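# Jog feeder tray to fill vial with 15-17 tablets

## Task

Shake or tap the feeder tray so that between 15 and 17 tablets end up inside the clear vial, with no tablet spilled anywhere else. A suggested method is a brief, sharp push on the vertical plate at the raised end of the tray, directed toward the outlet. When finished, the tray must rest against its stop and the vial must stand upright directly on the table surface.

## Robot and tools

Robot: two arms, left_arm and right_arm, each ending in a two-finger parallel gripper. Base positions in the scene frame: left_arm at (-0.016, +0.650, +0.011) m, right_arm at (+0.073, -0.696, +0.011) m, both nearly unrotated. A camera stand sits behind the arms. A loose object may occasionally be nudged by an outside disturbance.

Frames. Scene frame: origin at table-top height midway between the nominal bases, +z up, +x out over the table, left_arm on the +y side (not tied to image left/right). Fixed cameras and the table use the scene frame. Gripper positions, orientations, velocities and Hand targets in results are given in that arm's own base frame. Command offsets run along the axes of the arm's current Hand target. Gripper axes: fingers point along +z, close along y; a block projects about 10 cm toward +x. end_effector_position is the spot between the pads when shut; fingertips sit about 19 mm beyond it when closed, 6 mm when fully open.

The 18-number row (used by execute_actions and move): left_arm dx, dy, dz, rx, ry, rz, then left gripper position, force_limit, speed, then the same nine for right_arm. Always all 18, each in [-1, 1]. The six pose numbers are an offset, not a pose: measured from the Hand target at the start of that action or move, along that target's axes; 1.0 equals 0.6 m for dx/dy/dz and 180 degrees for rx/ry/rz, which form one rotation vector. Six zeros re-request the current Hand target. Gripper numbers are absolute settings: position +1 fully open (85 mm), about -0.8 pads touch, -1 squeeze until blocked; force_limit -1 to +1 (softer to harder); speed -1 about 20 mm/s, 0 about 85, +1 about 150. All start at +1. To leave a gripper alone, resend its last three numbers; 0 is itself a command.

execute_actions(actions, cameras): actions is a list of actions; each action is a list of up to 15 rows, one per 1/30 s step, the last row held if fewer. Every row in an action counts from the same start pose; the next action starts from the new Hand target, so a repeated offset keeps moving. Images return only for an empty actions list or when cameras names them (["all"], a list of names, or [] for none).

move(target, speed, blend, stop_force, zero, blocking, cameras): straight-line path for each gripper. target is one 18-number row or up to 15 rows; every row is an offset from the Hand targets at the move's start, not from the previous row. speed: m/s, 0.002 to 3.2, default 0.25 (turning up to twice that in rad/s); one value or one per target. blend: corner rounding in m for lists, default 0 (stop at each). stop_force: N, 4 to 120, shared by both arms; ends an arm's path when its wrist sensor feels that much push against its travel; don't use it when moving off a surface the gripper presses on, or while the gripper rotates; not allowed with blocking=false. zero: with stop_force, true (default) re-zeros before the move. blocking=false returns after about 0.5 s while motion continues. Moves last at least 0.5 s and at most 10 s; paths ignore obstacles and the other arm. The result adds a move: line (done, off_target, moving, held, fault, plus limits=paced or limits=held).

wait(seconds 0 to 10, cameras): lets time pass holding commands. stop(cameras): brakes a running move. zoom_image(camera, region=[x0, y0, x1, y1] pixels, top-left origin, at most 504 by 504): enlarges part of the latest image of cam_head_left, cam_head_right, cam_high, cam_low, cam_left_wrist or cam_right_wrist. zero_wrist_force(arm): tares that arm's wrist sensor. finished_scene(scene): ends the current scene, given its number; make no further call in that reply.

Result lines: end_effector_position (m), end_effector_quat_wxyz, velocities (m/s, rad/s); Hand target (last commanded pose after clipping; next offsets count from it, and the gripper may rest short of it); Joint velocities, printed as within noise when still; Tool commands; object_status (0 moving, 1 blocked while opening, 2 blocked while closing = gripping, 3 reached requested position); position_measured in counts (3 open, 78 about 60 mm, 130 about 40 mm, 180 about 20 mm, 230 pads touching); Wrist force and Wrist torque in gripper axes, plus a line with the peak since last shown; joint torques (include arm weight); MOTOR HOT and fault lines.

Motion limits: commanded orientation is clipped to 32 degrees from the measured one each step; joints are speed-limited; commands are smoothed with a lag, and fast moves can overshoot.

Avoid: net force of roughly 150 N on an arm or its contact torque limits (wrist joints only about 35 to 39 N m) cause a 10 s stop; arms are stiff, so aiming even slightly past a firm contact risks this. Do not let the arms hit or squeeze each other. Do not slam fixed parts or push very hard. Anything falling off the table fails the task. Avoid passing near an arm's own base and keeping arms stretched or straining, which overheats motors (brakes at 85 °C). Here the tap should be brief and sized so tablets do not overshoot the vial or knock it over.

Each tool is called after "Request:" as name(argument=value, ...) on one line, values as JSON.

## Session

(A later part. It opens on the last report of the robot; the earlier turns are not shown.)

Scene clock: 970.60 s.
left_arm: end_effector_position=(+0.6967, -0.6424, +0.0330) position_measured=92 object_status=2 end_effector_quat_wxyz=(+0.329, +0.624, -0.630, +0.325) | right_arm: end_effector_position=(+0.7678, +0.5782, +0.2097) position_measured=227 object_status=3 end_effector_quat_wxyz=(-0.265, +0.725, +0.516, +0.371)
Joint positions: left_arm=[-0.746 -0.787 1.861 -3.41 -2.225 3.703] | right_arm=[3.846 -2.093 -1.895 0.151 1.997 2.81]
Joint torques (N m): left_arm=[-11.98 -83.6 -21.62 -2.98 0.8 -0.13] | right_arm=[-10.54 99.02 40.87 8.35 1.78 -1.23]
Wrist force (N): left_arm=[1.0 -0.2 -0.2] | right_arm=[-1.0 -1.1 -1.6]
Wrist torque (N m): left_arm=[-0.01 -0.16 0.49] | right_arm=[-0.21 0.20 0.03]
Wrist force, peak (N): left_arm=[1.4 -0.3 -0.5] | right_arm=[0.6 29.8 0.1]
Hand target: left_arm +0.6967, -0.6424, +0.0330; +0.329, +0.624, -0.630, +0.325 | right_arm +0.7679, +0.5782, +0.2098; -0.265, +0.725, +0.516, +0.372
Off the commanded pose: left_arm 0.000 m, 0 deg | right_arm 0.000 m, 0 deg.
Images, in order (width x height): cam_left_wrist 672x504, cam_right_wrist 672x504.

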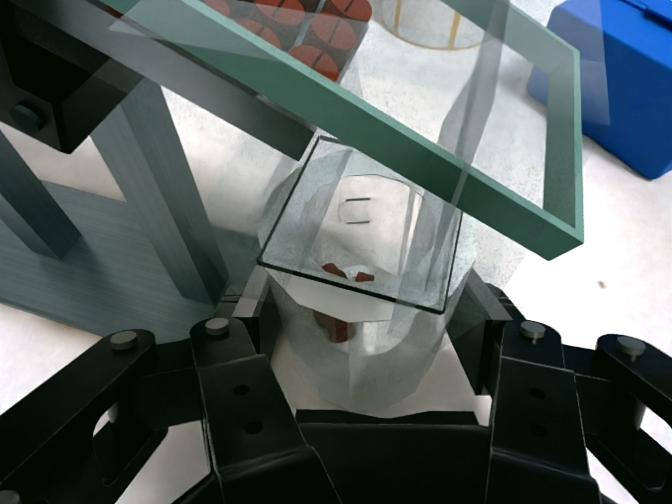

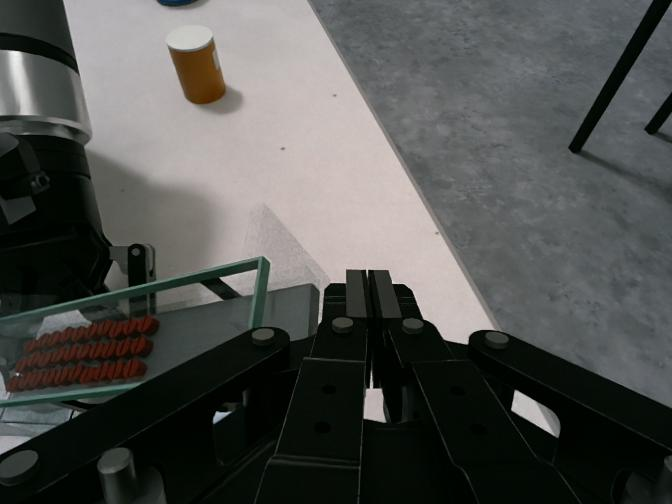

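Request:
execute_actions(actions=[[[0,0,0,0,0,0,-1,-1,-1,0,-0.004,0,0,0,0,-0.78,-1,1],[0,0,0,0,0,0,-1,-1,-1,0,-0.009,0,0,0,0,-0.78,-1,1],[0,0,0,0,0,0,-1,-1,-1,0,-0.014,0,0,0,0,-0.78,-1,1],[0,0,0,0,0,0,-1,-1,-1,0,-0.019,0,0,0,0,-0.78,-1,1],[0,0,0,0,0,0,-1,-1,-1,0,-0.023,0,0,0,0,-0.78,-1,1],[0,0,0,0,0,0,-1,-1,-1,0,-0.026,0,0,0,0,-0.78,-1,1],[0,0,0,0,0,0,-1,-1,-1,0,-0.029,0,0,0,0,-0.78,-1,1],[0,0,0,0,0,0,-1,-1,-1,0,-0.031,0,0,0,0,-0.78,-1,1],[0,0,0,0,0,0,-1,-1,-1,0,-0.033,0,0,0,0,-0.78,-1,1],[0,0,0,0,0,0,-1,-1,-1,0,-0.035,0,0,0,0,-0.78,-1,1]],[[0,0,0,0,0,0,-1,-1,-1,0,0.035,0,0,0,0,-0.78,-1,1]],[[0,0,0,0,0,0,-1,-1,-1,0,-0.004,0,0,0,0,-0.78,-1,1],[0,0,0,0,0,0,-1,-1,-1,0,-0.009,0,0,0,0,-0.78,-1,1],[0,0,0,0,0,0,-1,-1,-1,0,-0.014,0,0,0,0,-0.78,-1,1],[0,0,0,0,0,0,-1,-1,-1,0,-0.019,0,0,0,0,-0.78,-1,1],[0,0,0,0,0,0,-1,-1,-1,0,-0.023,0,0,0,0,-0.78,-1,1],[0,0,0,0,0,0,-1,-1,-1,0,-0.026,0,0,0,0,-0.78,-1,1],[0,0,0,0,0,0,-1,-1,-1,0,-0.029,0,0,0,0,-0.78,-1,1],[0,0,0,0,0,0,-1,-1,-1,0,-0.031,0,0,0,0,-0.78,-1,1],[0,0,0,0,0,0,-1,-1,-1,0,-0.033,0,0,0,0,-0.78,-1,1],[0,0,0,0,0,0,-1,-1,-1,0,-0.035,0,0,0,0,-0.78,-1,1]],[[0,0,0,0,0,0,-1,-1,-1,0,0.035,0,0,0,0,-0.78,-1,1]]], cameras=["cam_right_wrist","cam_left_wrist"])

Request:
zoom_image(camera="cam_left_wrist", region=[250, 150, 490, 420])

Request:
zoom_image(camera="cam_right_wrist", region=[0, 280, 200, 420])

Scene clock: 1004.53 s.
left_arm: end_effector_position=(+0.6967, -0.6424, +0.0330) position_measured=92 object_status=2 end_effector_quat_wxyz=(+0.329, +0.624, -0.630, +0.325) | right_arm: end_effector_position=(+0.7678, +0.5782, +0.2097) position_measured=227 object_status=3 end_effector_quat_wxyz=(-0.265, +0.725, +0.516, +0.371)
Joint positions: left_arm=[-0.746 -0.787 1.861 -3.41 -2.225 3.703] | right_arm=[3.846 -2.093 -1.895 0.151 1.997 2.81]
Joint torques (N m): left_arm=[-11.27 -83.53 -21.86 -3.93 0.36 -0.17] | right_arm=[-10.97 96.95 40.38 8.48 1.44 -1.26]
Wrist force (N): left_arm=[1.0 -0.2 -0.3] | right_arm=[-1.0 0.7 -1.5]
Wrist torque (N m): left_arm=[-0.02 -0.14 0.49] | right_arm=[0.10 0.20 0.03]
Wrist force, peak (N): left_arm=[1.6 -0.3 -0.6] | right_arm=[2.8 33.5 -2.0]
Hand target: left_arm +0.6967, -0.6424, +0.0330; +0.329, +0.624, -0.630, +0.325 | right_arm +0.7679, +0.5782, +0.2098; -0.265, +0.725, +0.516, +0.372
Off the commanded pose: left_arm 0.000 m, 0 deg | right_arm 0.000 m, 0 deg.
Images, in order (width x height): cam_left_wrist 672x504, cam_right_wrist 672x504.

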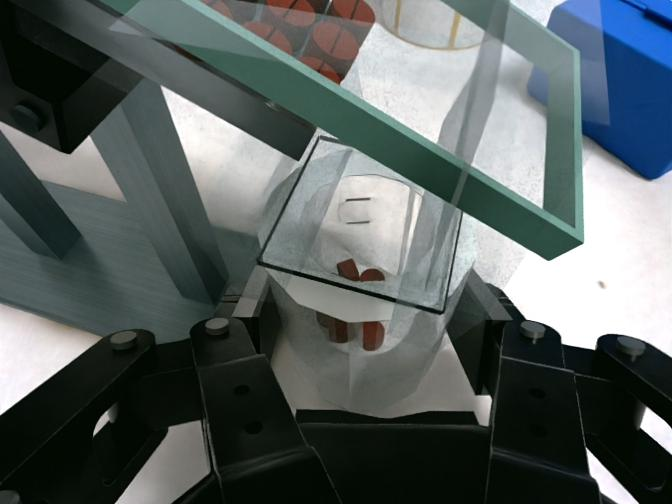

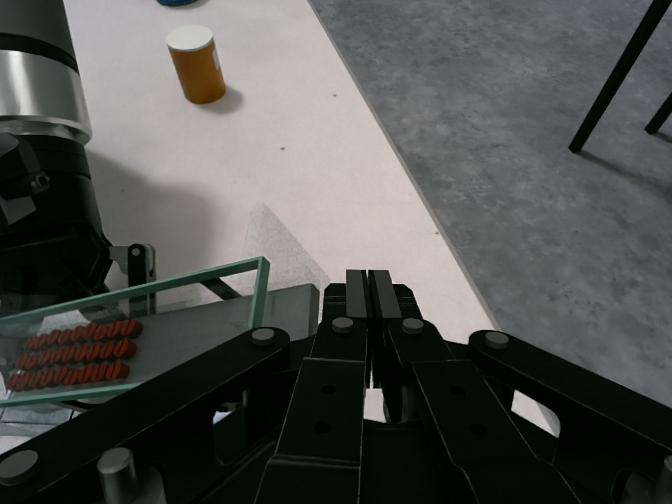

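Scaled by 1.867 from the camera's 672x504 image, which has a finer 960x720 frame.

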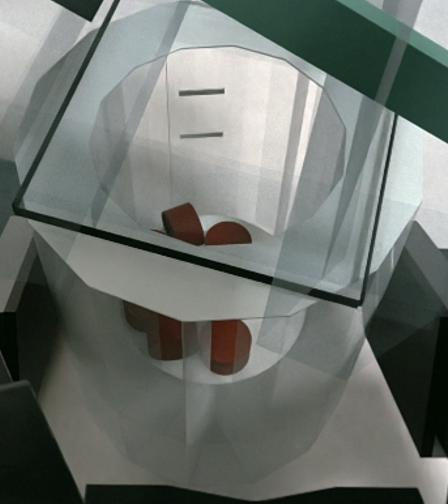

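Scaled by 2.520 from the camera's 672x504 image, which has a finer 960x720 frame.

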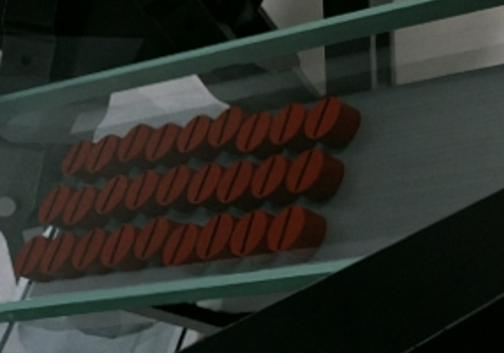

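Request:
execute_actions(actions=[[[0,0,0,0,0,0,-1,-1,-1,0,-0.004,0,0,0,0,-0.78,-1,1],[0,0,0,0,0,0,-1,-1,-1,0,-0.009,0,0,0,0,-0.78,-1,1],[0,0,0,0,0,0,-1,-1,-1,0,-0.014,0,0,0,0,-0.78,-1,1],[0,0,0,0,0,0,-1,-1,-1,0,-0.019,0,0,0,0,-0.78,-1,1],[0,0,0,0,0,0,-1,-1,-1,0,-0.023,0,0,0,0,-0.78,-1,1],[0,0,0,0,0,0,-1,-1,-1,0,-0.026,0,0,0,0,-0.78,-1,1],[0,0,0,0,0,0,-1,-1,-1,0,-0.029,0,0,0,0,-0.78,-1,1],[0,0,0,0,0,0,-1,-1,-1,0,-0.031,0,0,0,0,-0.78,-1,1],[0,0,0,0,0,0,-1,-1,-1,0,-0.033,0,0,0,0,-0.78,-1,1],[0,0,0,0,0,0,-1,-1,-1,0,-0.035,0,0,0,0,-0.78,-1,1]],[[0,0,0,0,0,0,-1,-1,-1,0,0.035,0,0,0,0,-0.78,-1,1]],[[0,0,0,0,0,0,-1,-1,-1,0,-0.004,0,0,0,0,-0.78,-1,1],[0,0,0,0,0,0,-1,-1,-1,0,-0.009,0,0,0,0,-0.78,-1,1],[0,0,0,0,0,0,-1,-1,-1,0,-0.014,0,0,0,0,-0.78,-1,1],[0,0,0,0,0,0,-1,-1,-1,0,-0.019,0,0,0,0,-0.78,-1,1],[0,0,0,0,0,0,-1,-1,-1,0,-0.023,0,0,0,0,-0.78,-1,1],[0,0,0,0,0,0,-1,-1,-1,0,-0.026,0,0,0,0,-0.78,-1,1],[0,0,0,0,0,0,-1,-1,-1,0,-0.029,0,0,0,0,-0.78,-1,1],[0,0,0,0,0,0,-1,-1,-1,0,-0.031,0,0,0,0,-0.78,-1,1],[0,0,0,0,0,0,-1,-1,-1,0,-0.033,0,0,0,0,-0.78,-1,1],[0,0,0,0,0,0,-1,-1,-1,0,-0.035,0,0,0,0,-0.78,-1,1]],[[0,0,0,0,0,0,-1,-1,-1,0,0.035,0,0,0,0,-0.78,-1,1]]], cameras=["cam_right_wrist","cam_left_wrist"])

Request:
zoom_image(camera="cam_left_wrist", region=[250, 150, 490, 420])

Request:
zoom_image(camera="cam_right_wrist", region=[0, 280, 200, 420])

Scene clock: 1047.13 s.
left_arm: end_effector_position=(+0.6967, -0.6424, +0.0330) position_measured=92 object_status=2 end_effector_quat_wxyz=(+0.329, +0.624, -0.630, +0.325) | right_arm: end_effector_position=(+0.7678, +0.5782, +0.2097) position_measured=227 object_status=3 end_effector_quat_wxyz=(-0.265, +0.725, +0.516, +0.371)
Joint positions: left_arm=[-0.746 -0.787 1.861 -3.41 -2.225 3.703] | right_arm=[3.846 -2.093 -1.895 0.151 1.997 2.81]
Joint torques (N m): left_arm=[-10.72 -83.47 -21.22 -4.89 0.73 -0.15] | right_arm=[-10.51 98.01 40.21 8.55 1.43 -1.21]
Wrist force (N): left_arm=[1.3 -0.2 -0.5] | right_arm=[-3.7 3.5 -1.7]
Wrist torque (N m): left_arm=[-0.02 -0.17 0.49] | right_arm=[0.58 0.66 0.03]
Wrist force, peak (N): left_arm=[1.6 0.0 -0.3] | right_arm=[0.8 35.6 -2.1]
Hand target: left_arm +0.6967, -0.6424, +0.0330; +0.329, +0.624, -0.630, +0.325 | right_arm +0.7679, +0.5782, +0.2098; -0.265, +0.725, +0.516, +0.372
Off the commanded pose: left_arm 0.000 m, 0 deg | right_arm 0.000 m, 0 deg.
Images, in order (width x height): cam_left_wrist 672x504, cam_right_wrist 672x504.

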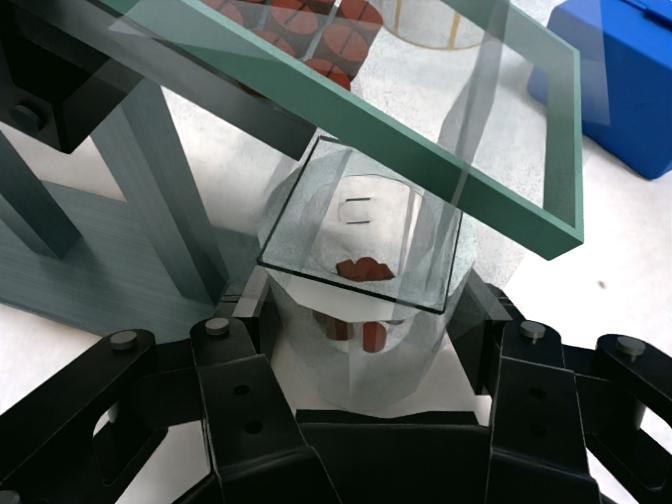

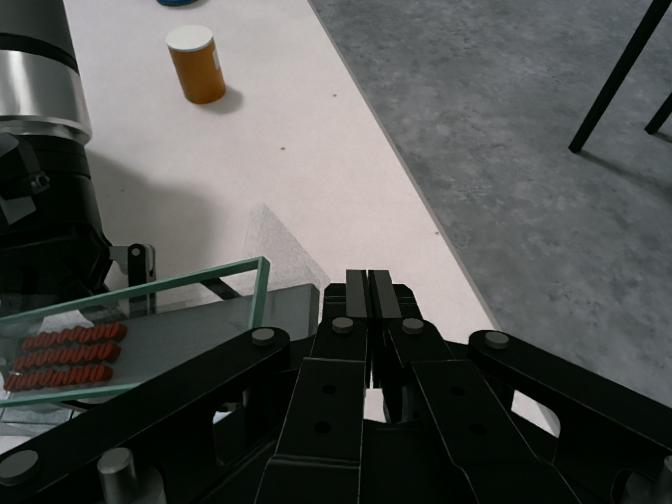

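Scaled by 1.867 from the camera's 672x504 image, which has a finer 960x720 frame.

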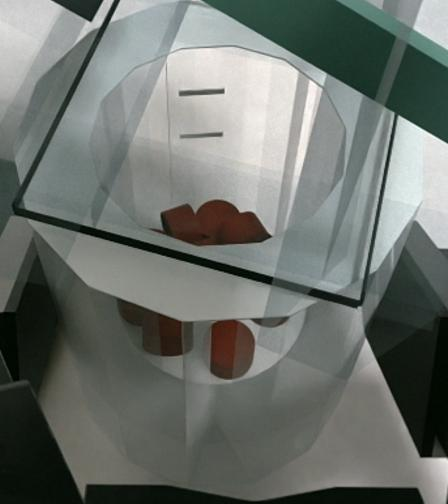

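Scaled by 2.520 from the camera's 672x504 image, which has a finer 960x720 frame.

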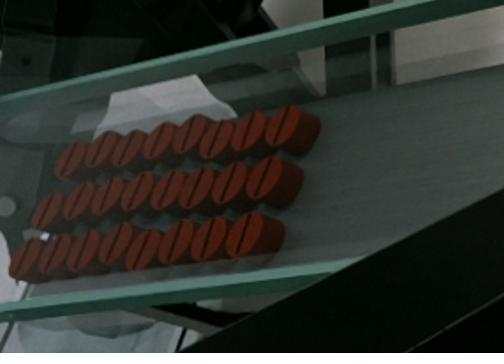

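Request:
execute_actions(actions=[[[0,0,0,0,0,0,-1,-1,-1,0,-0.004,0,0,0,0,-0.78,-1,1],[0,0,0,0,0,0,-1,-1,-1,0,-0.009,0,0,0,0,-0.78,-1,1],[0,0,0,0,0,0,-1,-1,-1,0,-0.014,0,0,0,0,-0.78,-1,1],[0,0,0,0,0,0,-1,-1,-1,0,-0.019,0,0,0,0,-0.78,-1,1],[0,0,0,0,0,0,-1,-1,-1,0,-0.023,0,0,0,0,-0.78,-1,1],[0,0,0,0,0,0,-1,-1,-1,0,-0.026,0,0,0,0,-0.78,-1,1],[0,0,0,0,0,0,-1,-1,-1,0,-0.029,0,0,0,0,-0.78,-1,1],[0,0,0,0,0,0,-1,-1,-1,0,-0.031,0,0,0,0,-0.78,-1,1],[0,0,0,0,0,0,-1,-1,-1,0,-0.033,0,0,0,0,-0.78,-1,1],[0,0,0,0,0,0,-1,-1,-1,0,-0.035,0,0,0,0,-0.78,-1,1]],[[0,0,0,0,0,0,-1,-1,-1,0,0.035,0,0,0,0,-0.78,-1,1]]], cameras=["cam_right_wrist","cam_left_wrist"])

Request:
zoom_image(camera="cam_left_wrist", region=[250, 150, 490, 420])

Request:
zoom_image(camera="cam_right_wrist", region=[0, 280, 200, 420])

Scene clock: 1065.20 s.
left_arm: end_effector_position=(+0.6967, -0.6424, +0.0330) position_measured=92 object_status=2 end_effector_quat_wxyz=(+0.329, +0.624, -0.630, +0.325) | right_arm: end_effector_position=(+0.7678, +0.5782, +0.2097) position_measured=227 object_status=3 end_effector_quat_wxyz=(-0.265, +0.725, +0.516, +0.371)
Joint positions: left_arm=[-0.746 -0.787 1.861 -3.41 -2.225 3.703] | right_arm=[3.846 -2.093 -1.895 0.151 1.997 2.81]
Joint torques (N m): left_arm=[-10.56 -81.17 -22.58 -5.81 0.36 -0.02] | right_arm=[-9.66 96.66 40.9 8.39 1.76 -0.98]
Wrist force (N): left_arm=[1.1 -0.1 -0.6] | right_arm=[-3.4 4.1 -1.2]
Wrist torque (N m): left_arm=[0.01 -0.15 0.50] | right_arm=[0.67 0.60 0.03]
Wrist force, peak (N): left_arm=[1.5 -0.3 -0.5] | right_arm=[-0.4 36.9 -0.2]
Hand target: left_arm +0.6967, -0.6424, +0.0330; +0.329, +0.624, -0.630, +0.325 | right_arm +0.7679, +0.5782, +0.2098; -0.265, +0.725, +0.516, +0.372
Off the commanded pose: left_arm 0.000 m, 0 deg | right_arm 0.000 m, 0 deg.
Images, in order (width x height): cam_left_wrist 672x504, cam_right_wrist 672x504.

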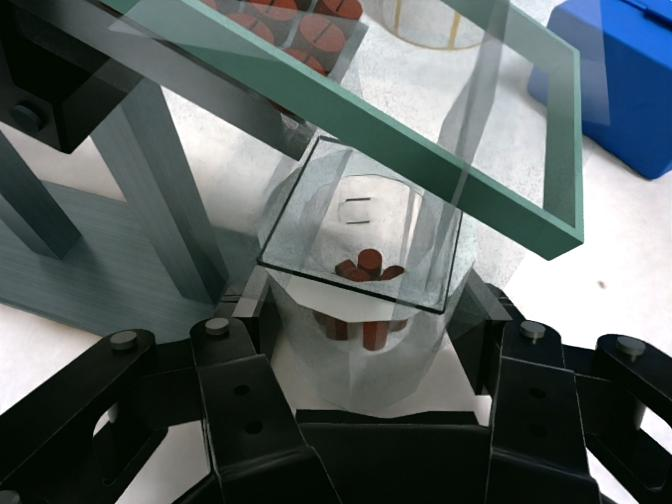

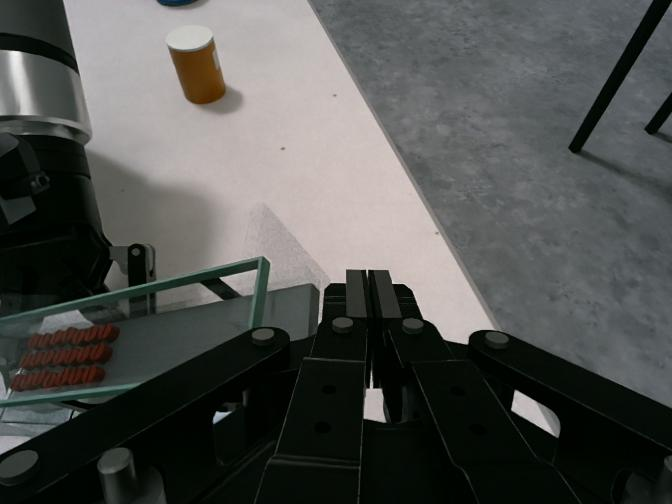

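Scaled by 1.867 from the camera's 672x504 image, which has a finer 960x720 frame.

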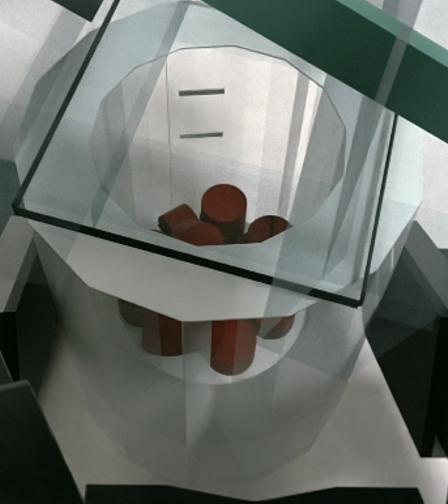

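Scaled by 2.520 from the camera's 672x504 image, which has a finer 960x720 frame.

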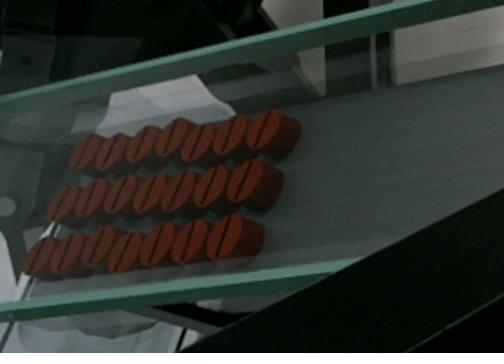

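Request:
move(target=[[0,0,0,0,0,0,0.6,-1,-0.5,0,0,0,0,0,0,-0.78,-1,1],[-0.0667,0,-0.0957,0,0,0,0.6,-1,-0.5,0,0.05,0,0,0,0,-0.78,-1,1]], speed=0.1, cameras=["cam_right_wrist","cam_left_wrist","cam_low"])

Request:
zoom_image(camera="cam_left_wrist", region=[220, 0, 490, 300])

Request:
zoom_image(camera="cam_low", region=[250, 70, 330, 180])

Scene clock: 1089.57 s.
left_arm: end_effector_position=(+0.6973, -0.5722, +0.0331) position_measured=53 object_status=3 end_effector_quat_wxyz=(+0.329, +0.624, -0.630, +0.325) end_effector_velocity=(+0.001, -0.005, +0.000) end_effector_angular_velocity=(+0.000, +0.000, +0.001) | right_arm: end_effector_position=(+0.7964, +0.5684, +0.2097) position_measured=227 object_status=3 end_effector_quat_wxyz=(-0.265, +0.725, +0.516, +0.371)
Joint positions: left_arm=[-0.677 -0.822 1.937 -3.412 -2.272 3.768] | right_arm=[3.813 -2.116 -1.852 0.12 2.023 2.786]
Joint velocities: left_arm=[-0.005 0.002 -0.006 0 0.004 -0.006] | right_arm=[within noise]
Joint torques (N m): left_arm=[-15.57 -78.79 -38.31 -0.65 1.63 -1.87] | right_arm=[12.68 100.68 25.09 7.2 -0.8 1.9]
Wrist force (N): left_arm=[0.0 -0.4 0.1] | right_arm=[-3.4 3.8 -1.5]
Wrist torque (N m): left_arm=[-0.04 -0.05 0.09] | right_arm=[0.64 0.63 0.04]
Wrist force, peak (N): left_arm=[2.1 -0.2 1.4] | right_arm=[-3.7 4.8 -1.6]
Hand target: left_arm +0.6974, -0.5725, +0.0330; +0.329, +0.624, -0.630, +0.325 | right_arm +0.7962, +0.5684, +0.2098; -0.265, +0.725, +0.516, +0.372
Off the commanded pose: left_arm 0.000 m, 0 deg | right_arm 0.000 m, 0 deg.
move: done
Images, in order (width x height): cam_low 504x504, cam_left_wrist 672x504, cam_right_wrist 672x504.

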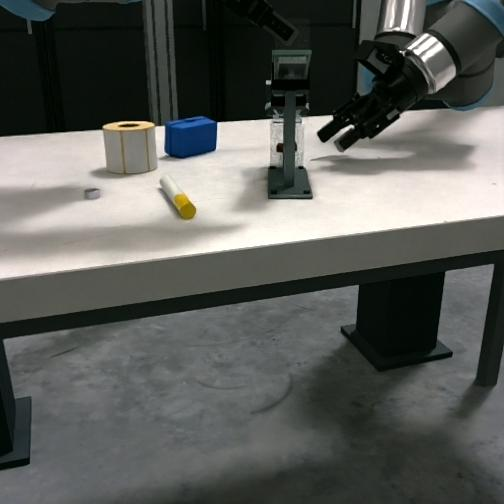

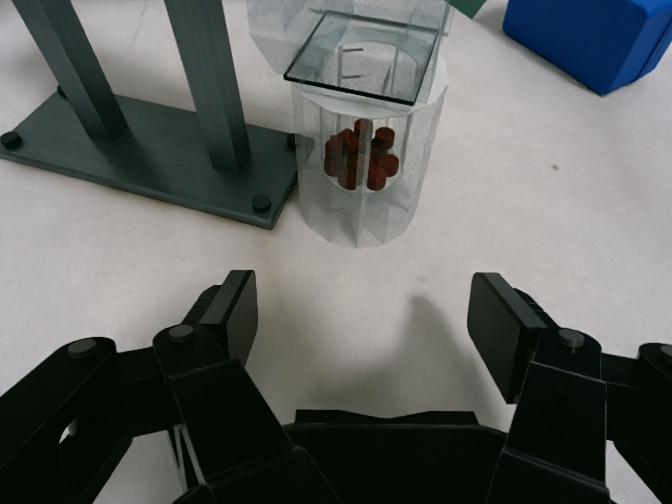

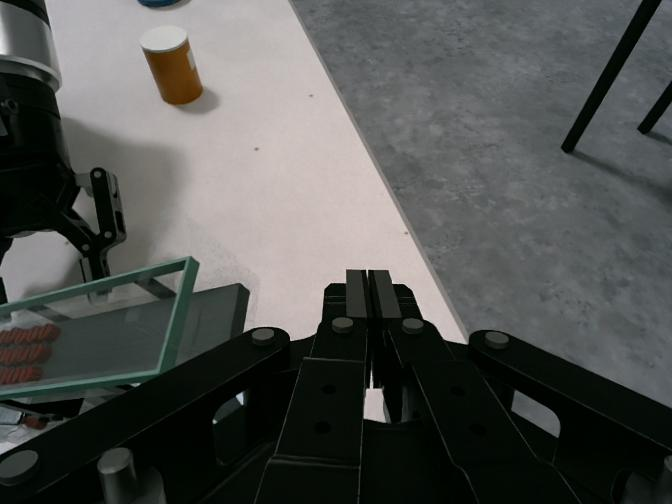

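Scaled by 1.680 from the camera's 672x504 image, which has a finer 960x720 frame.

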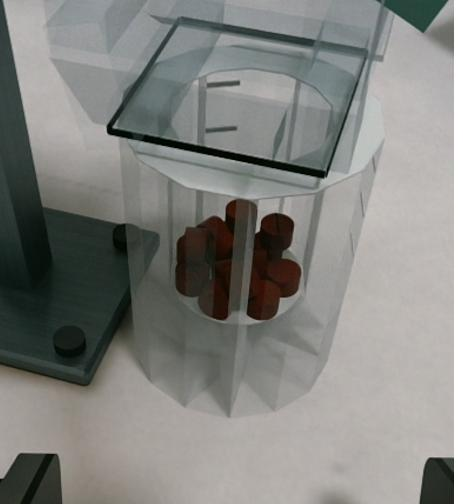

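Scaled by 4.582 from the camera's 504x504 image, which has a finer 720x720 frame.

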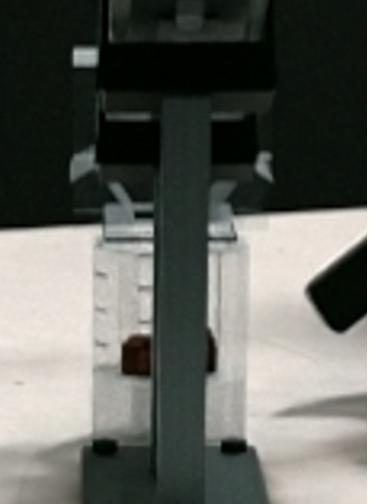

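Request:
finished_scene(scene=1)

The scene is finished: the task was done.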